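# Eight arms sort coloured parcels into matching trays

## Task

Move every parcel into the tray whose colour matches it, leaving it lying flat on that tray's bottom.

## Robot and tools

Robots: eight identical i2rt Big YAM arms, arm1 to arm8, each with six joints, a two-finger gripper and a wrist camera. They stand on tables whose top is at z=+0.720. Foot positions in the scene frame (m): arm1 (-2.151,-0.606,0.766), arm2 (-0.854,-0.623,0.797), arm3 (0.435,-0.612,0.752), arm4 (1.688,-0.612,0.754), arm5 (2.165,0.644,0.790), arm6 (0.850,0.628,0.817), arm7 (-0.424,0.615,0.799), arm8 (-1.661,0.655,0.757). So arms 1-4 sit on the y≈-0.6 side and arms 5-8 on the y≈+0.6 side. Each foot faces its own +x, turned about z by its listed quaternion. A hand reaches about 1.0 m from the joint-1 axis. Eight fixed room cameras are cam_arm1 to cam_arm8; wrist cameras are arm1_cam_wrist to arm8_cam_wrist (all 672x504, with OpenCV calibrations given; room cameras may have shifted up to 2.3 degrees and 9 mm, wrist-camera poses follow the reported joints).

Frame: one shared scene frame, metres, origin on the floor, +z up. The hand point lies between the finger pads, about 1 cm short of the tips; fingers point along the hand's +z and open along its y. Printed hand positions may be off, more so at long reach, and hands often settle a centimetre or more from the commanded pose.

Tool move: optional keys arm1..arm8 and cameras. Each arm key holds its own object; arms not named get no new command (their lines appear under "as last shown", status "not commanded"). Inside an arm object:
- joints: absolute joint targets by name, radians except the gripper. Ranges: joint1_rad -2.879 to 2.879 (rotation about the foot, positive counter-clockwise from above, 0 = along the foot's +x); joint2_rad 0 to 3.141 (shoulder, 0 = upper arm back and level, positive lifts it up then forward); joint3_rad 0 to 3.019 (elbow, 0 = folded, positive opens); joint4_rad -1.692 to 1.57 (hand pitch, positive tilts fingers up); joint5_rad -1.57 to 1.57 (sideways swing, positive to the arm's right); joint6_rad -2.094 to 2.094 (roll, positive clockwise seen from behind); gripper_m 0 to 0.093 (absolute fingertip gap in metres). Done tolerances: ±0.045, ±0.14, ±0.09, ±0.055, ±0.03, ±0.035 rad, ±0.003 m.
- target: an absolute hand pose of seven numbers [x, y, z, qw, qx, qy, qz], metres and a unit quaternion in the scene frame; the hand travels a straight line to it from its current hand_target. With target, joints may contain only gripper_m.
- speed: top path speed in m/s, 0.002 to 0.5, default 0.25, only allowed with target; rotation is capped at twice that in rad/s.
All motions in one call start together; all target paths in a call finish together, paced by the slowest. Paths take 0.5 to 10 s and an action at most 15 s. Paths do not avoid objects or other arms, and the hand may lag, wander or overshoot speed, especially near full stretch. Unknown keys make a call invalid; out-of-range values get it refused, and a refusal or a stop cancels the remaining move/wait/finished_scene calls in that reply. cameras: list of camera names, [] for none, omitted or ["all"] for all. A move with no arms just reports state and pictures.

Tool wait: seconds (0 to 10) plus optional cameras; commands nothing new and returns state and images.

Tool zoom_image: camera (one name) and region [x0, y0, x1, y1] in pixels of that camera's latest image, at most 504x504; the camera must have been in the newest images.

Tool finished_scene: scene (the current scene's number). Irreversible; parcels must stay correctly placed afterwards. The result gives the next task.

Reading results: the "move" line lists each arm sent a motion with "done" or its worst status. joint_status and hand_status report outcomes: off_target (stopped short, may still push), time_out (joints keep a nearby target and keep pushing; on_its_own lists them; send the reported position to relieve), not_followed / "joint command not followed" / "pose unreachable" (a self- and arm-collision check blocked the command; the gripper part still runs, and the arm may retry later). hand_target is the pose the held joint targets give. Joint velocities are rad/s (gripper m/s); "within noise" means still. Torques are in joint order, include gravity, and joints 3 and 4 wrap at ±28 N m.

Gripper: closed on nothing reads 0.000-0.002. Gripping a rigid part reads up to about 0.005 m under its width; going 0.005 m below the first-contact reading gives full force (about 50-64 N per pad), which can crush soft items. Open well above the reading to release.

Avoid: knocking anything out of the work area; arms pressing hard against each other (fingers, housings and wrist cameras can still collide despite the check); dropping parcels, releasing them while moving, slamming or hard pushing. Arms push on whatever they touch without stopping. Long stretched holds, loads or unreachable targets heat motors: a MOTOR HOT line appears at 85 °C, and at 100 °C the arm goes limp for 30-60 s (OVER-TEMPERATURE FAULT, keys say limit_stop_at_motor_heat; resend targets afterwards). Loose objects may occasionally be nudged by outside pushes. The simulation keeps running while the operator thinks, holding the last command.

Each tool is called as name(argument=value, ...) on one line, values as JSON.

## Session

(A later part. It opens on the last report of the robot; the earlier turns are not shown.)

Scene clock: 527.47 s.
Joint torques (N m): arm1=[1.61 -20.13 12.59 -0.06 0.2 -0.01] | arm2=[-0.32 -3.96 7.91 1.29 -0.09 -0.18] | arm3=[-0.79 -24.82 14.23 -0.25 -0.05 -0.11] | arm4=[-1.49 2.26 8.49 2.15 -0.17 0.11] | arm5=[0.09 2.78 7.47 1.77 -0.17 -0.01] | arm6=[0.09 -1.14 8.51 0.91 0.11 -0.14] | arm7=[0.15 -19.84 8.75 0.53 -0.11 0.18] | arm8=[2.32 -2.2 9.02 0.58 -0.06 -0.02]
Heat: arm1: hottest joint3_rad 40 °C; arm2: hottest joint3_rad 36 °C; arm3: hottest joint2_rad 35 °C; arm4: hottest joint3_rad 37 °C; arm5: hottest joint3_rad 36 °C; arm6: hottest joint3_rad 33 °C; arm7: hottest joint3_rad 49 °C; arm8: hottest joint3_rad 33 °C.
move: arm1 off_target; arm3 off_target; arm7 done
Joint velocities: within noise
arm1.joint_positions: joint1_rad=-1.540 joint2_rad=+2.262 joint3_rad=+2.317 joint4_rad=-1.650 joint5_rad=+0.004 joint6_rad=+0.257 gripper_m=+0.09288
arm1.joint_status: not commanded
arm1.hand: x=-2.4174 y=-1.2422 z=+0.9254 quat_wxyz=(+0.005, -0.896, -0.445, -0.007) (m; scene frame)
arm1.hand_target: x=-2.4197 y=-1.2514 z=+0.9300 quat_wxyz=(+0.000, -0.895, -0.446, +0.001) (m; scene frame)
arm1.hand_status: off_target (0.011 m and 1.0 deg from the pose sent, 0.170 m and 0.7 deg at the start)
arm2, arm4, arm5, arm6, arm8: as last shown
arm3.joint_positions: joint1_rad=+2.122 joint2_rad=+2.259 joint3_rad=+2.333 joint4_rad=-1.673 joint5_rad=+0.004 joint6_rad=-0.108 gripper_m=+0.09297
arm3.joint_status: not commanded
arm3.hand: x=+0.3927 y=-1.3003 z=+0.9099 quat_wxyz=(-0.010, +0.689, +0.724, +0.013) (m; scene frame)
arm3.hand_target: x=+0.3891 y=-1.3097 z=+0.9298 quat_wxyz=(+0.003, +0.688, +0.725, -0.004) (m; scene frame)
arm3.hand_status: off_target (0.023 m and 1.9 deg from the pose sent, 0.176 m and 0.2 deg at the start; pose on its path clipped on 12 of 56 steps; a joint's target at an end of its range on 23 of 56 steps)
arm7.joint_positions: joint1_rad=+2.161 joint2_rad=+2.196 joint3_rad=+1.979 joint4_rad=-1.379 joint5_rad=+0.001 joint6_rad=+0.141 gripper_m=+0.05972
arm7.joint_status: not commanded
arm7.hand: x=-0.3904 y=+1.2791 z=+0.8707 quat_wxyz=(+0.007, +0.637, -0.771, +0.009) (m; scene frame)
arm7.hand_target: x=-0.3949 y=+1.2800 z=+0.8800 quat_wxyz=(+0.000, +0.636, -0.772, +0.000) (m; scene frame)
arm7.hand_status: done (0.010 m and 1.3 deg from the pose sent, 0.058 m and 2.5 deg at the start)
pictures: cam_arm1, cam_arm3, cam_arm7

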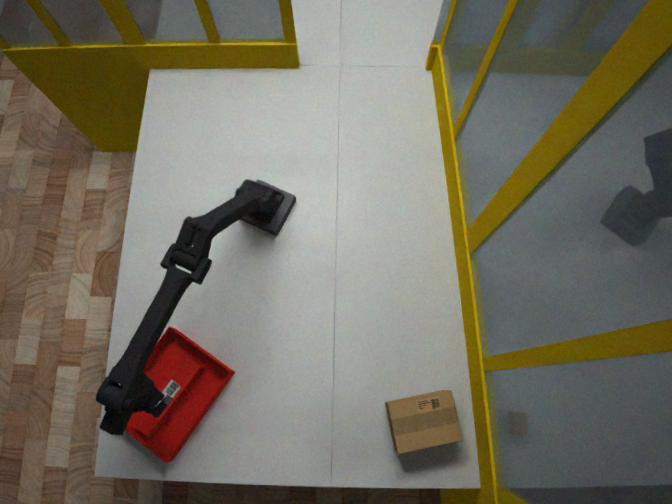

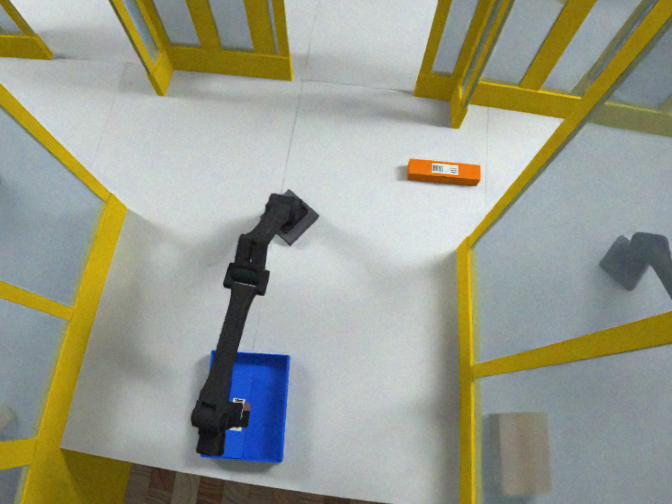

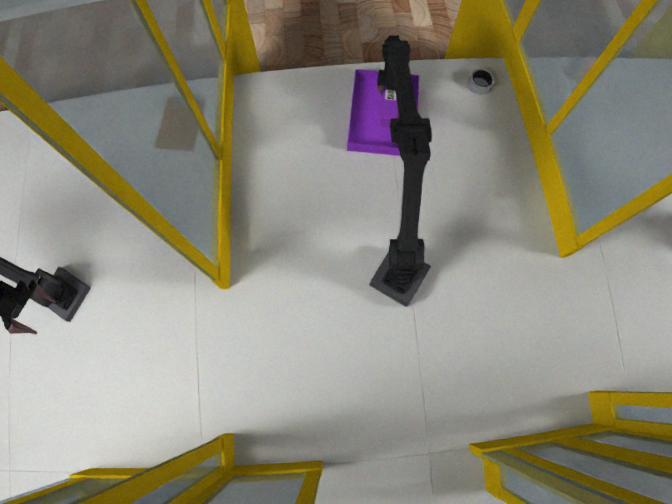

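move(arm7={"target":[-0.396,1.295,0.785,0,0.6361,-0.7716,0],"speed":0.15}, arm1={"target":[-2.3,-1.01,0.96,0,0.8949,0.4462,0],"speed":0.3}, arm3={"target":[0.4,-1.06,0.96,0,0.6884,0.7254,0],"speed":0.3}, cameras=[])

move(arm7={"target":[-0.394,1.295,0.75,0,0.6361,-0.7716,0],"speed":0.1}, arm3={"joints":{"joint1_rad":-2.06,"joint6_rad":0.38,"joint2_rad":1.5,"joint3_rad":1.6,"joint4_rad":-1.65,"joint5_rad":0}}, arm6={"joints":{"joint1_rad":-1.0}}, cameras=["arm7_cam_wrist","cam_arm7"])

zoom_image(camera="cam_arm7", region=[320, 20, 460, 170])

Scene clock: 548.40 s.
Joint torques (N m): arm1=[2.43 -10.81 7.72 0.85 0.18 0.1] | arm2=[-0.32 -3.96 7.9 1.29 -0.09 -0.18] | arm3=[-1.61 -16.09 9.09 0.51 -0.03 -0.22] | arm4=[-1.49 2.26 8.49 2.15 -0.17 0.12] | arm5=[0.38 2.73 7.42 1.74 -0.17 -0.02] | arm6=[0.15 -1.2 8.53 0.87 0.11 -0.15] | arm7=[0.56 -18.2 9.02 0.53 -0.11 0.21] | arm8=[2.55 -2.49 9.07 0.57 -0.04 -0.02]
Heat: arm1: hottest joint3_rad 43 °C; arm2: hottest joint3_rad 36 °C; arm3: hottest joint2_rad 36 °C; arm4: hottest joint3_rad 38 °C; arm5: hottest joint3_rad 36 °C; arm6: hottest joint3_rad 33 °C; arm7: hottest joint3_rad 47 °C; arm8: hottest joint3_rad 33 °C.
move: arm1 done; arm3 off_target; arm7 done
Joint velocities: within noise
arm1.joint_positions: joint1_rad=-1.506 joint2_rad=+1.490 joint3_rad=+1.299 joint4_rad=-1.389 joint5_rad=+0.004 joint6_rad=+0.291 gripper_m=+0.09288
arm1.joint_status: not commanded
arm1.hand: x=-2.3047 y=-1.0079 z=+0.9648 quat_wxyz=(-0.001, -0.896, -0.444, -0.001) (m; scene frame)
arm1.hand_target: x=-2.3001 y=-1.0098 z=+0.9601 quat_wxyz=(+0.000, -0.895, -0.446, +0.000) (m; scene frame)
arm1.hand_status: done (0.007 m and 0.3 deg from the pose sent, 0.263 m and 1.0 deg at the start)
arm2, arm4, arm5, arm6, arm8: as last shown
arm3.joint_positions: joint1_rad=+2.122 joint2_rad=+1.535 joint3_rad=+1.369 joint4_rad=-1.433 joint5_rad=+0.004 joint6_rad=-0.109 gripper_m=+0.09297
arm3.joint_status: not commanded
arm3.hand: x=+0.4068 y=-1.0582 z=+0.9516 quat_wxyz=(-0.010, +0.689, +0.724, +0.013) (m; scene frame)
arm3.hand_target: x=+0.4000 y=-1.0599 z=+0.9600 quat_wxyz=(+0.000, +0.688, +0.725, +0.000) (m; scene frame)
arm3.hand_status: off_target (0.011 m and 1.9 deg from the pose sent, 0.246 m and 1.9 deg at the start)
arm7.joint_positions: joint1_rad=+2.161 joint2_rad=+2.291 joint3_rad=+1.935 joint4_rad=-1.217 joint5_rad=+0.001 joint6_rad=+0.144 gripper_m=+0.05972
arm7.joint_status: not commanded
arm7.hand: x=-0.3897 y=+1.2940 z=+0.7925 quat_wxyz=(+0.000, +0.636, -0.772, +0.000) (m; scene frame)
arm7.hand_target: x=-0.3959 y=+1.2949 z=+0.7852 quat_wxyz=(+0.000, +0.636, -0.772, +0.000) (m; scene frame)
arm7.hand_status: done (0.010 m and 0.1 deg from the pose sent, 0.087 m and 1.3 deg at the start)
pictures: none
No camera images: "cameras" was empty.

Scene clock: 552.27 s.
Joint torques (N m): arm1=[2.37 -10.99 7.71 0.73 0.19 0.1] | arm2=[-0.32 -4.01 7.91 1.29 -0.09 -0.18] | arm3=[0.38 -16.09 13.16 -0.29 -0.18 0.11] | arm4=[-1.44 2.26 8.5 2.15 -0.17 0.11] | arm5=[-0.21 3.14 7.51 1.85 -0.17 0.06] | arm6=[-1.32 -1.2 8.5 0.9 0.04 -0.14] | arm7=[0.21 -17.79 8.53 0.58 -0.08 0.17] | arm8=[2.78 -2.14 9.03 0.61 -0.03 -0.02]
Heat: arm1: hottest joint3_rad 42 °C; arm2: hottest joint3_rad 36 °C; arm3: hottest joint2_rad 36 °C; arm4: hottest joint3_rad 38 °C; arm5: hottest joint3_rad 36 °C; arm6: hottest joint3_rad 33 °C; arm7: hottest joint3_rad 47 °C; arm8: hottest joint3_rad 33 °C.
move: arm3 done; arm6 done; arm7 off_target
Joint velocities: within noise
arm1, arm2, arm4, arm5, arm8: as last shown
arm3.joint_positions: joint1_rad=-2.072 joint2_rad=+1.524 joint3_rad=+1.554 joint4_rad=-1.639 joint5_rad=+0.002 joint6_rad=+0.366 gripper_m=+0.09303
arm3.joint_status: all done
arm3.hand: x=+0.8325 y=-0.4172 z=+1.0330 quat_wxyz=(+0.014, +0.047, -0.999, +0.006) (m; scene frame)
arm3.hand_target: x=+0.8329 y=-0.4107 z=+1.0605 quat_wxyz=(-0.012, +0.045, -0.999, -0.007) (m; scene frame)
arm3.hand_status: not commanded
arm6.joint_positions: joint1_rad=-0.991 joint2_rad=+0.898 joint3_rad=+1.496 joint4_rad=-1.493 joint5_rad=+0.000 joint6_rad=-0.092 gripper_m=+0.09290
arm6.joint_status: all done
arm6.hand: x=+0.8384 y=+0.3202 z=+1.3091 quat_wxyz=(-0.218, -0.649, -0.685, +0.249) (m; scene frame)
arm6.hand_target: x=+0.8356 y=+0.3210 z=+1.3096 quat_wxyz=(-0.215, -0.650, -0.685, +0.249) (m; scene frame)
arm6.hand_status: not commanded
arm7.joint_positions: joint1_rad=+2.161 joint2_rad=+2.324 joint3_rad=+1.917 joint4_rad=-1.155 joint5_rad=+0.001 joint6_rad=+0.144 gripper_m=+0.05972
arm7.joint_status: not commanded
arm7.hand: x=-0.3896 y=+1.2972 z=+0.7639 quat_wxyz=(-0.004, +0.636, -0.772, -0.004) (m; scene frame)
arm7.hand_target: x=-0.3939 y=+1.2947 z=+0.7502 quat_wxyz=(+0.000, +0.636, -0.772, +0.000) (m; scene frame)
arm7.hand_status: off_target (0.015 m and 0.6 deg from the pose sent, 0.043 m and 0.1 deg at the start)
pictures: arm7_cam_wrist, cam_arm7
camera_calibration:
arm7_cam_wrist: T_world_to_cam=[[0.984249, -0.176307, 0.0130321, 0.598973], [-0.153097, -0.813173, 0.561526, 0.572607], [-0.0884036, -0.554677, -0.827356, 1.43835], [0, 0, 0, 1]] pos_world=[-0.374719, 1.36905, 0.860685]

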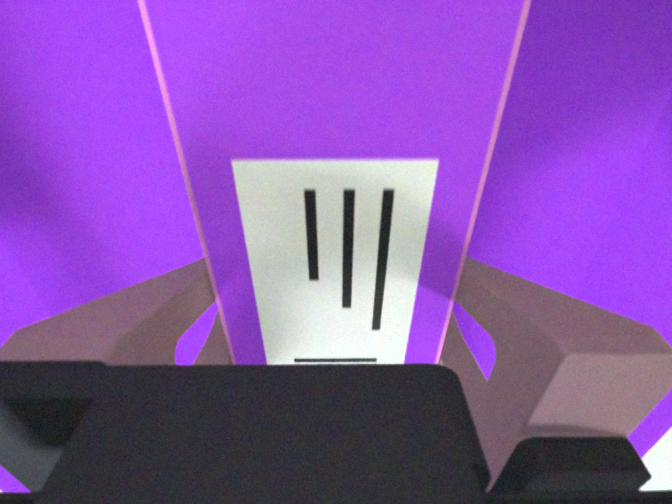

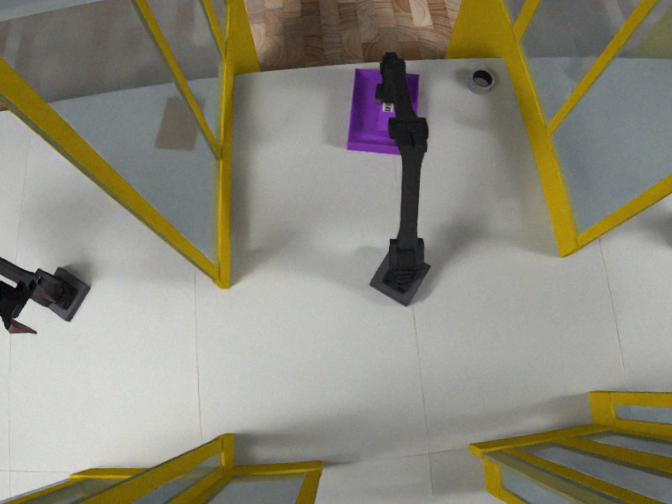

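Scaled by 3.360.

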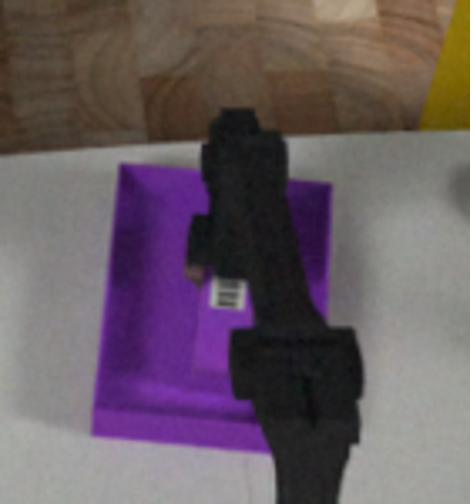

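In (z .764, as at grasp). Release; arm3 to hover.

move(arm7={"joints":{"gripper_m":0.093}}, arm3={"target":[0.97,-0.371,0.88,0,-0.0436,0.999,0],"speed":0.3}, cameras=["arm3_cam_wrist"])

move(arm7={"target":[-0.394,1.295,0.93,0,0.6361,-0.7716,0]}, cameras=["cam_arm7"])

Scene clock: 559.13 s.
Joint torques (N m): arm1=[2.96 -11.11 7.65 0.81 0.18 0.05] | arm2=[-0.32 -4.01 7.9 1.31 -0.09 -0.18] | arm3=[-1.38 -20.48 13.39 0.38 -0.03 -0.23] | arm4=[-1.44 2.26 8.49 2.17 -0.17 0.11] | arm5=[-0.32 2.84 7.39 1.85 -0.14 0.01] | arm6=[-1.32 -1.2 8.53 0.88 0.03 -0.14] | arm7=[-0.03 -17.96 8.55 0.59 -0.09 0.18] | arm8=[2.37 -2.37 9.01 0.64 -0.05 -0.01]
Heat: arm1: hottest joint3_rad 41 °C; arm2: hottest joint3_rad 36 °C; arm3: hottest joint2_rad 36 °C; arm4: hottest joint3_rad 38 °C; arm5: hottest joint3_rad 36 °C; arm6: hottest joint3_rad 33 °C; arm7: hottest joint3_rad 46 °C; arm8: hottest joint3_rad 33 °C.
move: arm3 off_target; arm7 done
Joint velocities: within noise
arm1, arm2, arm4, arm5, arm6, arm8: as last shown
arm1.joint_positions: joint1_rad=-1.506 joint2_rad=+1.490 joint3_rad=+1.299 joint4_rad=-1.389 joint5_rad=+0.004 joint6_rad=+0.292 gripper_m=+0.09288
arm3.joint_positions: joint1_rad=-2.094 joint2_rad=+1.930 joint3_rad=+1.629 joint4_rad=-1.345 joint5_rad=+0.002 joint6_rad=+0.355 gripper_m=+0.09303
arm3.joint_status: not commanded
arm3.hand: x=+0.9468 y=-0.3741 z=+0.8585 quat_wxyz=(+0.031, +0.041, -0.999, +0.013) (m; scene frame)
arm3.hand_target: x=+0.9687 y=-0.3718 z=+0.8806 quat_wxyz=(+0.000, +0.043, -0.999, +0.000) (m; scene frame)
arm3.hand_status: off_target (0.032 m and 3.9 deg from the pose sent, 0.211 m and 1.7 deg at the start)
arm7.joint_positions: joint1_rad=+2.161 joint2_rad=+2.324 joint3_rad=+1.917 joint4_rad=-1.155 joint5_rad=+0.001 joint6_rad=+0.144 gripper_m=+0.09294
arm7.joint_status: all done
arm7.hand: x=-0.3896 y=+1.2972 z=+0.7639 quat_wxyz=(-0.004, +0.636, -0.772, -0.004) (m; scene frame)
arm7.hand_target: x=-0.3939 y=+1.2947 z=+0.7502 quat_wxyz=(+0.000, +0.636, -0.772, +0.000) (m; scene frame)
arm7.hand_status: not commanded
pictures: arm3_cam_wrist
camera_calibration:
arm3_cam_wrist: T_world_to_cam=[[0.0788419, -0.996342, 0.0329628, -0.476766], [-0.773643, -0.0402992, 0.632339, 0.180363], [-0.628698, -0.0753562, -0.77399, 1.35552], [0, 0, 0, 1]] pos_world=[1.02934, -0.365606, 0.950825]

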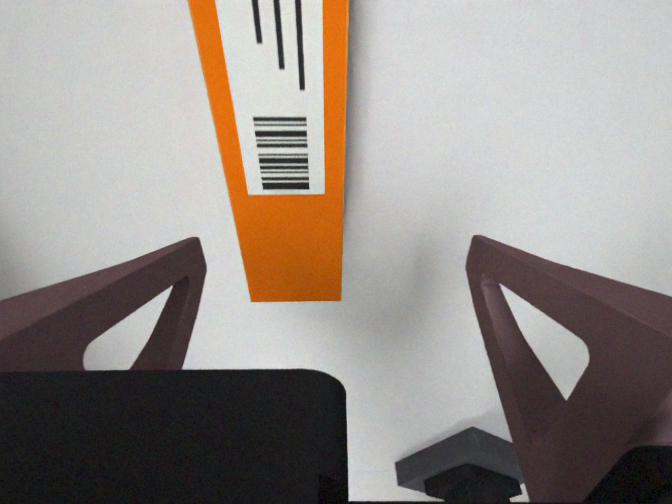

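Scene clock: 560.73 s.
Joint torques (N m): arm1=[2.37 -10.87 7.69 0.8 0.22 0.08] | arm2=[-0.32 -3.96 7.91 1.28 -0.09 -0.18] | arm3=[-1.55 -20.6 13.39 0.38 -0.03 -0.21] | arm4=[-1.49 2.26 8.49 2.17 -0.17 0.12] | arm5=[-0.79 3.14 7.43 1.88 -0.16 0.01] | arm6=[-1.32 -1.14 8.53 0.9 0.04 -0.14] | arm7=[0.21 -17.26 15.09 -0.42 -0.11 0.18] | arm8=[2.37 -2.08 9.03 0.61 -0.05 -0.02]
Heat: arm1: hottest joint3_rad 41 °C; arm2: hottest joint3_rad 36 °C; arm3: hottest joint2_rad 36 °C; arm4: hottest joint3_rad 38 °C; arm5: hottest joint3_rad 36 °C; arm6: hottest joint3_rad 34 °C; arm7: hottest joint3_rad 46 °C; arm8: hottest joint3_rad 33 °C.
move: arm7 off_target
Joint velocities: within noise
arm1, arm2, arm3, arm4, arm5, arm6, arm8: as last shown
arm7.joint_positions: joint1_rad=+2.161 joint2_rad=+2.182 joint3_rad=+2.080 joint4_rad=-1.503 joint5_rad=+0.001 joint6_rad=+0.144 gripper_m=+0.09294
arm7.joint_status: not commanded
arm7.hand: x=-0.3903 y=+1.2799 z=+0.9177 quat_wxyz=(+0.011, +0.636, -0.772, +0.012) (m; scene frame)
arm7.hand_target: x=-0.3940 y=+1.2940 z=+0.9300 quat_wxyz=(+0.000, +0.636, -0.772, -0.001) (m; scene frame)
arm7.hand_status: off_target (0.020 m and 1.9 deg from the pose sent, 0.166 m and 0.6 deg at the start)
pictures: cam_arm7

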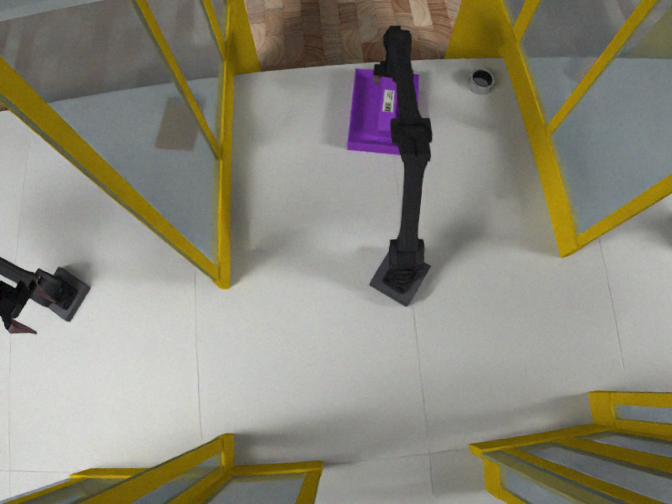

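move(arm3={"target":[0.975,-0.349,0.80,0,-0.0393,0.9992,0],"speed":0.2}, arm7={"target":[-0.39,1.08,0.96,0,0.6361,-0.7716,0],"speed":0.3}, cameras=["arm3_cam_wrist"])

Scene clock: 575.43 s.
Joint torques (N m): arm1=[2.08 -11.05 7.76 0.8 0.2 0.09] | arm2=[-0.32 -3.96 7.9 1.31 -0.09 -0.18] | arm3=[0.62 -20.72 8.88 0.55 -0.09 0.13] | arm4=[-1.49 2.26 8.49 2.17 -0.17 0.11] | arm5=[-0.21 3.02 7.53 1.8 -0.16 0] | arm6=[-1.26 -1.2 8.5 0.9 0.03 -0.14] | arm7=[-1.14 -12.22 8.68 0.55 -0.08 0.05] | arm8=[2.61 -2.02 9.02 0.62 -0.05 -0.02]
Heat: arm1: hottest joint3_rad 39 °C; arm2: hottest joint3_rad 36 °C; arm3: hottest joint2_rad 37 °C; arm4: hottest joint3_rad 38 °C; arm5: hottest joint3_rad 36 °C; arm6: hottest joint3_rad 34 °C; arm7: hottest joint3_rad 50 °C; arm8: hottest joint3_rad 33 °C.
move: arm3 done; arm7 done
Joint velocities: within noise
arm1, arm2, arm4, arm5, arm6, arm8: as last shown
arm3.joint_positions: joint1_rad=-2.090 joint2_rad=+2.025 joint3_rad=+1.623 joint4_rad=-1.189 joint5_rad=+0.002 joint6_rad=+0.360 gripper_m=+0.09303
arm3.joint_status: not commanded
arm3.hand: x=+0.9742 y=-0.3586 z=+0.8020 quat_wxyz=(+0.006, +0.041, -0.999, +0.002) (m; scene frame)
arm3.hand_target: x=+0.9747 y=-0.3490 z=+0.7999 quat_wxyz=(+0.000, +0.039, -0.999, +0.000) (m; scene frame)
arm3.hand_status: done (0.010 m and 0.7 deg from the pose sent, 0.070 m and 3.9 deg at the start)
arm7.joint_positions: joint1_rad=+2.149 joint2_rad=+1.604 joint3_rad=+1.338 joint4_rad=-1.316 joint5_rad=+0.001 joint6_rad=+0.130 gripper_m=+0.09294
arm7.joint_status: not commanded
arm7.hand: x=-0.3939 y=+1.0816 z=+0.9608 quat_wxyz=(+0.003, +0.636, -0.772, +0.003) (m; scene frame)
arm7.hand_target: x=-0.3901 y=+1.0800 z=+0.9600 quat_wxyz=(+0.000, +0.636, -0.772, +0.000) (m; scene frame)
arm7.hand_status: done (0.004 m and 0.5 deg from the pose sent, 0.204 m and 1.8 deg at the start)
pictures: arm3_cam_wrist
camera_calibration:
arm3_cam_wrist: T_world_to_cam=[[0.0763692, -0.996988, 0.0134805, -0.443822], [-0.80462, -0.0536378, 0.591363, 0.296195], [-0.588859, -0.0560086, -0.806293, 1.32419], [0, 0, 0, 1]] pos_world=[1.05198, -0.352432, 0.898508]

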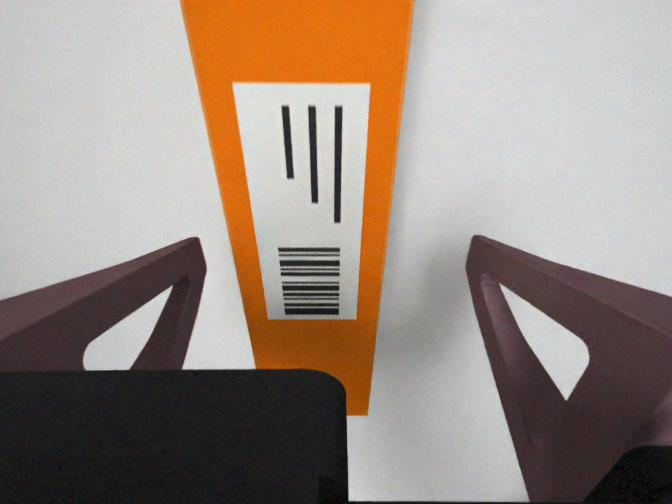

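move(arm3={"target":[0.995,-0.339,0.748,0,-0.0349,0.9994,0],"speed":0.2}, cameras=["arm3_cam_wrist"])

move(arm3={"joints":{"gripper_m":0.045}}, arm6={"joints":{"joint1_rad":-1.0,"joint2_rad":1.5,"joint3_rad":1.6,"joint4_rad":-1.65,"joint5_rad":0,"joint6_rad":-0.087}}, arm5={"joints":{"joint1_rad":0.639,"joint2_rad":1.5,"joint3_rad":1.6,"joint4_rad":-1.65,"joint5_rad":0,"joint6_rad":0.37}}, cameras=["arm3_cam_wrist"])

move(arm3={"target":[0.82,-0.39,0.96,0,-0.0349,0.9994,0],"speed":0.3}, cameras=["arm3_cam_wrist"])

move(arm3={"joints":{"joint1_rad":-1.187,"joint6_rad":0.087}}, cameras=["cam_arm3","arm3_cam_wrist"])

Scene clock: 589.07 s.
Joint torques (N m): arm1=[2.37 -10.7 7.69 0.75 0.16 0.08] | arm2=[-0.32 -3.96 7.9 1.29 -0.09 -0.18] | arm3=[0.44 -21.3 11.48 0.46 -0.02 0.13] | arm4=[-1.49 2.26 8.49 2.17 -0.17 0.11] | arm5=[-0.15 2.67 7.45 1.77 -0.17 -0.02] | arm6=[-1.26 -1.14 8.53 0.87 0.04 -0.14] | arm7=[-1.03 -12.28 8.62 0.51 -0.08 0.03] | arm8=[2.26 -2.26 9.02 0.62 -0.04 -0.03]
Heat: arm1: hottest joint3_rad 38 °C; arm2: hottest joint3_rad 36 °C; arm3: hottest joint2_rad 36 °C; arm4: hottest joint3_rad 38 °C; arm5: hottest joint3_rad 36 °C; arm6: hottest joint3_rad 34 °C; arm7: hottest joint3_rad 47 °C; arm8: hottest joint3_rad 33 °C.
move: arm3 off_target
Joint velocities: within noise
arm1, arm6, arm7: as last shown
arm2.joint_positions: joint1_rad=-2.593 joint2_rad=+0.905 joint3_rad=+1.499 joint4_rad=-1.492 joint5_rad=+0.003 joint6_rad=-0.201 gripper_m=+0.09294
arm2.joint_status: not commanded
arm2.hand: x=-0.5449 y=-0.6593 z=+1.2892 quat_wxyz=(-0.326, +0.041, -0.943, +0.052) (m; scene frame)
arm2.hand_target: x=-0.5485 y=-0.6607 z=+1.2896 quat_wxyz=(-0.324, +0.045, -0.943, +0.055) (m; scene frame)
arm2.hand_status: not commanded
arm3.joint_positions: joint1_rad=-2.088 joint2_rad=+2.141 joint3_rad=+1.627 joint4_rad=-1.115 joint5_rad=+0.000 joint6_rad=+0.369 gripper_m=+0.09303
arm3.joint_status: not commanded
arm3.hand: x=+0.9793 y=-0.3545 z=+0.7353 quat_wxyz=(+0.024, +0.037, -0.999, +0.009) (m; scene frame)
arm3.hand_target: x=+0.9942 y=-0.3392 z=+0.7487 quat_wxyz=(+0.000, +0.035, -0.999, -0.001) (m; scene frame)
arm3.hand_status: off_target (0.025 m and 2.9 deg from the pose sent, 0.061 m and 0.9 deg at the start)
arm4.joint_positions: joint1_rad=+0.616 joint2_rad=+0.604 joint3_rad=+1.432 joint4_rad=-1.309 joint5_rad=+0.016 joint6_rad=-0.390 gripper_m=+0.09293
arm4.joint_status: not commanded
arm4.hand: x=+1.6981 y=-0.3809 z=+1.3202 quat_wxyz=(-0.428, +0.708, -0.484, -0.284) (m; scene frame)
arm4.hand_target: x=+1.7014 y=-0.3815 z=+1.3220 quat_wxyz=(-0.433, +0.701, -0.490, -0.285) (m; scene frame)
arm4.hand_status: not commanded
arm5.joint_positions: joint1_rad=+0.639 joint2_rad=+0.625 joint3_rad=+1.427 joint4_rad=-1.371 joint5_rad=+0.001 joint6_rad=+0.370 gripper_m=+0.09397
arm5.joint_status: not commanded
arm5.hand: x=+1.9512 y=+0.5574 z=+1.3379 quat_wxyz=(+0.172, +0.879, +0.004, -0.445) (m; scene frame)
arm5.hand_target: x=+1.9540 y=+0.5566 z=+1.3504 quat_wxyz=(+0.181, +0.872, +0.003, -0.455) (m; scene frame)
arm5.hand_status: not commanded
arm7.joint_positions: joint1_rad=+2.149 joint2_rad=+1.604 joint3_rad=+1.338 joint4_rad=-1.316 joint5_rad=+0.001 joint6_rad=+0.129 gripper_m=+0.09294
arm7.hand: x=-0.3939 y=+1.0816 z=+0.9608 quat_wxyz=(+0.003, +0.636, -0.771, +0.003) (m; scene frame)
arm8.joint_positions: joint1_rad=+1.594 joint2_rad=+0.903 joint3_rad=+1.501 joint4_rad=-1.492 joint5_rad=-0.001 joint6_rad=-0.005 gripper_m=+0.09294
arm8.joint_status: not commanded
arm8.hand: x=-1.4024 y=+0.4847 z=+1.2510 quat_wxyz=(-0.318, -0.269, -0.904, +0.096) (m; scene frame)
arm8.hand_target: x=-1.4033 y=+0.4874 z=+1.2500 quat_wxyz=(-0.315, -0.267, -0.906, +0.094) (m; scene frame)
arm8.hand_status: not commanded
pictures: arm3_cam_wrist
camera_calibration:
arm3_cam_wrist: T_world_to_cam=[[0.0691287, -0.997277, 0.0256744, -0.44122], [-0.78315, -0.0383076, 0.620652, 0.302867], [-0.617978, -0.0630118, -0.783666, 1.28305], [0, 0, 0, 1]] pos_world=[1.06059, -0.347569, 0.828833]

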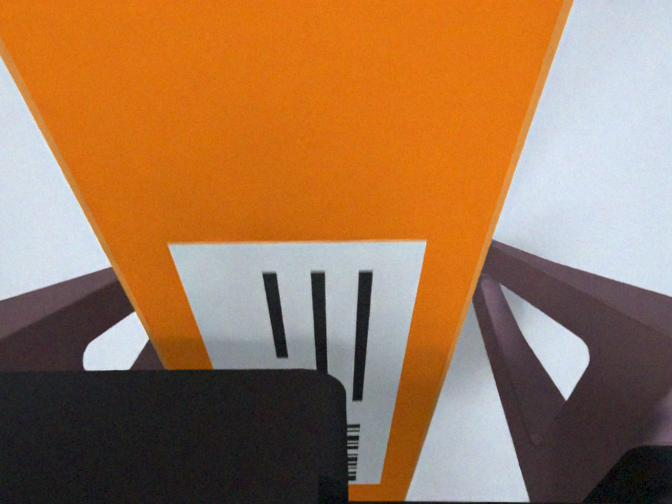

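Scene clock: 590.77 s.
Joint torques (N m): arm1=[2.37 -11.05 7.69 0.77 0.19 0.09] | arm2=[-0.32 -4.01 7.9 1.31 -0.09 -0.18] | arm3=[0.56 -22.24 11.55 0.43 -0.02 0.13] | arm4=[-1.49 2.32 8.49 2.15 -0.17 0.11] | arm5=[-1.03 -12.04 8.32 -0.08 -0.11 -0.08] | arm6=[-1.26 -11.16 11.12 -0.18 0.03 -0.04] | arm7=[-1.08 -12.4 8.61 0.51 -0.07 0.04] | arm8=[2.49 -2.08 9.05 0.55 -0.06 -0.02]
Heat: arm1: hottest joint3_rad 38 °C; arm2: hottest joint3_rad 36 °C; arm3: hottest joint2_rad 36 °C; arm4: hottest joint3_rad 38 °C; arm5: hottest joint3_rad 36 °C; arm6: hottest joint3_rad 34 °C; arm7: hottest joint3_rad 47 °C; arm8: hottest joint3_rad 33 °C.
move: arm3 off_target; arm5 done; arm6 done
Joint velocities: within noise
arm1, arm2, arm4, arm7, arm8: as last shown
arm3.joint_positions: joint1_rad=-2.088 joint2_rad=+2.141 joint3_rad=+1.627 joint4_rad=-1.115 joint5_rad=+0.000 joint6_rad=+0.369 gripper_m=+0.05865
arm3.joint_status: gripper_m off_target (ended at +0.05868, target +0.04500)
arm3.hand: x=+0.9793 y=-0.3545 z=+0.7353 quat_wxyz=(+0.024, +0.037, -0.999, +0.009) (m; scene frame)
arm3.hand_target: x=+0.9942 y=-0.3392 z=+0.7487 quat_wxyz=(+0.000, +0.035, -0.999, -0.001) (m; scene frame)
arm3.hand_status: not commanded
arm5.joint_positions: joint1_rad=+0.639 joint2_rad=+1.514 joint3_rad=+1.576 joint4_rad=-1.640 joint5_rad=+0.001 joint6_rad=+0.370 gripper_m=+0.09397
arm5.joint_status: all done
arm5.hand: x=+1.7475 y=+0.4777 z=+1.0781 quat_wxyz=(-0.005, +1.000, +0.004, +0.005) (m; scene frame)
arm5.hand_target: x=+1.7470 y=+0.4773 z=+1.0933 quat_wxyz=(+0.001, +1.000, +0.004, -0.008) (m; scene frame)
arm5.hand_status: not commanded
arm6.joint_positions: joint1_rad=-0.991 joint2_rad=+1.518 joint3_rad=+1.567 joint4_rad=-1.640 joint5_rad=+0.000 joint6_rad=-0.092 gripper_m=+0.09290
arm6.joint_status: all done
arm6.hand: x=+0.8330 y=+0.1825 z=+1.1025 quat_wxyz=(+0.007, -0.688, -0.726, -0.007) (m; scene frame)
arm6.hand_target: x=+0.8289 y=+0.1808 z=+1.1225 quat_wxyz=(-0.007, -0.693, -0.721, +0.008) (m; scene frame)
arm6.hand_status: not commanded
pictures: arm3_cam_wrist
camera_calibration:
arm3_cam_wrist: T_world_to_cam=[[0.0691287, -0.997277, 0.0256744, -0.44122], [-0.78315, -0.0383076, 0.620652, 0.302867], [-0.617978, -0.0630118, -0.783666, 1.28305], [0, 0, 0, 1]] pos_world=[1.06059, -0.347569, 0.828833]

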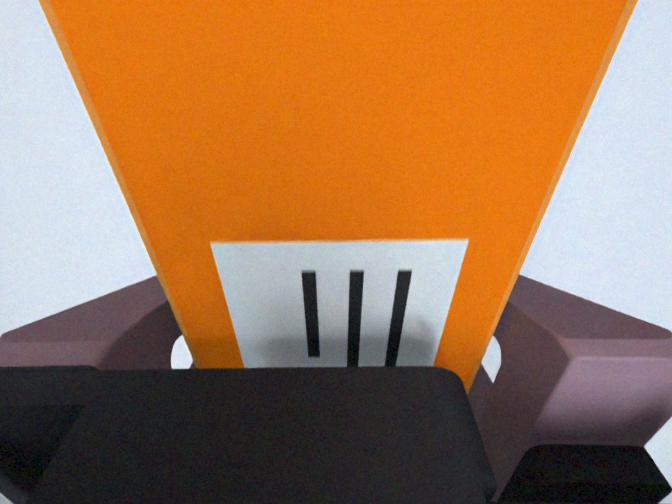

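Scene clock: 592.53 s.
Joint torques (N m): arm1=[2.49 -11.05 7.8 0.76 0.17 0.08] | arm2=[-0.32 -3.96 7.9 1.29 -0.09 -0.18] | arm3=[0.5 -15.56 9.36 -0.27 -0.01 0.12] | arm4=[-1.49 2.26 8.49 2.15 -0.17 0.11] | arm5=[-1.03 -12.04 8.32 -0.05 -0.13 -0.05] | arm6=[-1.32 -11.11 11.14 -0.2 0.03 -0.04] | arm7=[-0.91 -12.34 8.59 0.53 -0.09 0.03] | arm8=[2.32 -2.43 9.06 0.64 -0.04 -0.02]
Heat: arm1: hottest joint3_rad 38 °C; arm2: hottest joint3_rad 36 °C; arm3: hottest joint2_rad 36 °C; arm4: hottest joint3_rad 38 °C; arm5: hottest joint3_rad 36 °C; arm6: hottest joint3_rad 34 °C; arm7: hottest joint3_rad 46 °C; arm8: hottest joint3_rad 33 °C.
move: arm3 done
Joint velocities: within noise
arm1, arm2, arm4, arm5, arm6, arm7, arm8: as last shown
arm3.joint_positions: joint1_rad=-2.018 joint2_rad=+1.533 joint3_rad=+1.355 joint4_rad=-1.406 joint5_rad=+0.000 joint6_rad=+0.439 gripper_m=+0.05865
arm3.joint_status: not commanded
arm3.hand: x=+0.8250 y=-0.3935 z=+0.9532 quat_wxyz=(+0.003, +0.037, -0.999, +0.000) (m; scene frame)
arm3.hand_target: x=+0.8201 y=-0.3901 z=+0.9599 quat_wxyz=(+0.000, +0.035, -0.999, +0.000) (m; scene frame)
arm3.hand_status: done (0.009 m and 0.4 deg from the pose sent, 0.278 m and 3.0 deg at the start)
pictures: arm3_cam_wrist
camera_calibration:
arm3_cam_wrist: T_world_to_cam=[[0.0686526, -0.997594, 0.00962233, -0.45948], [-0.808562, -0.0499887, 0.586284, 0.0944147], [-0.584392, -0.0480302, -0.810049, 1.35942], [0, 0, 0, 1]] pos_world=[0.902322, -0.388362, 1.05027]

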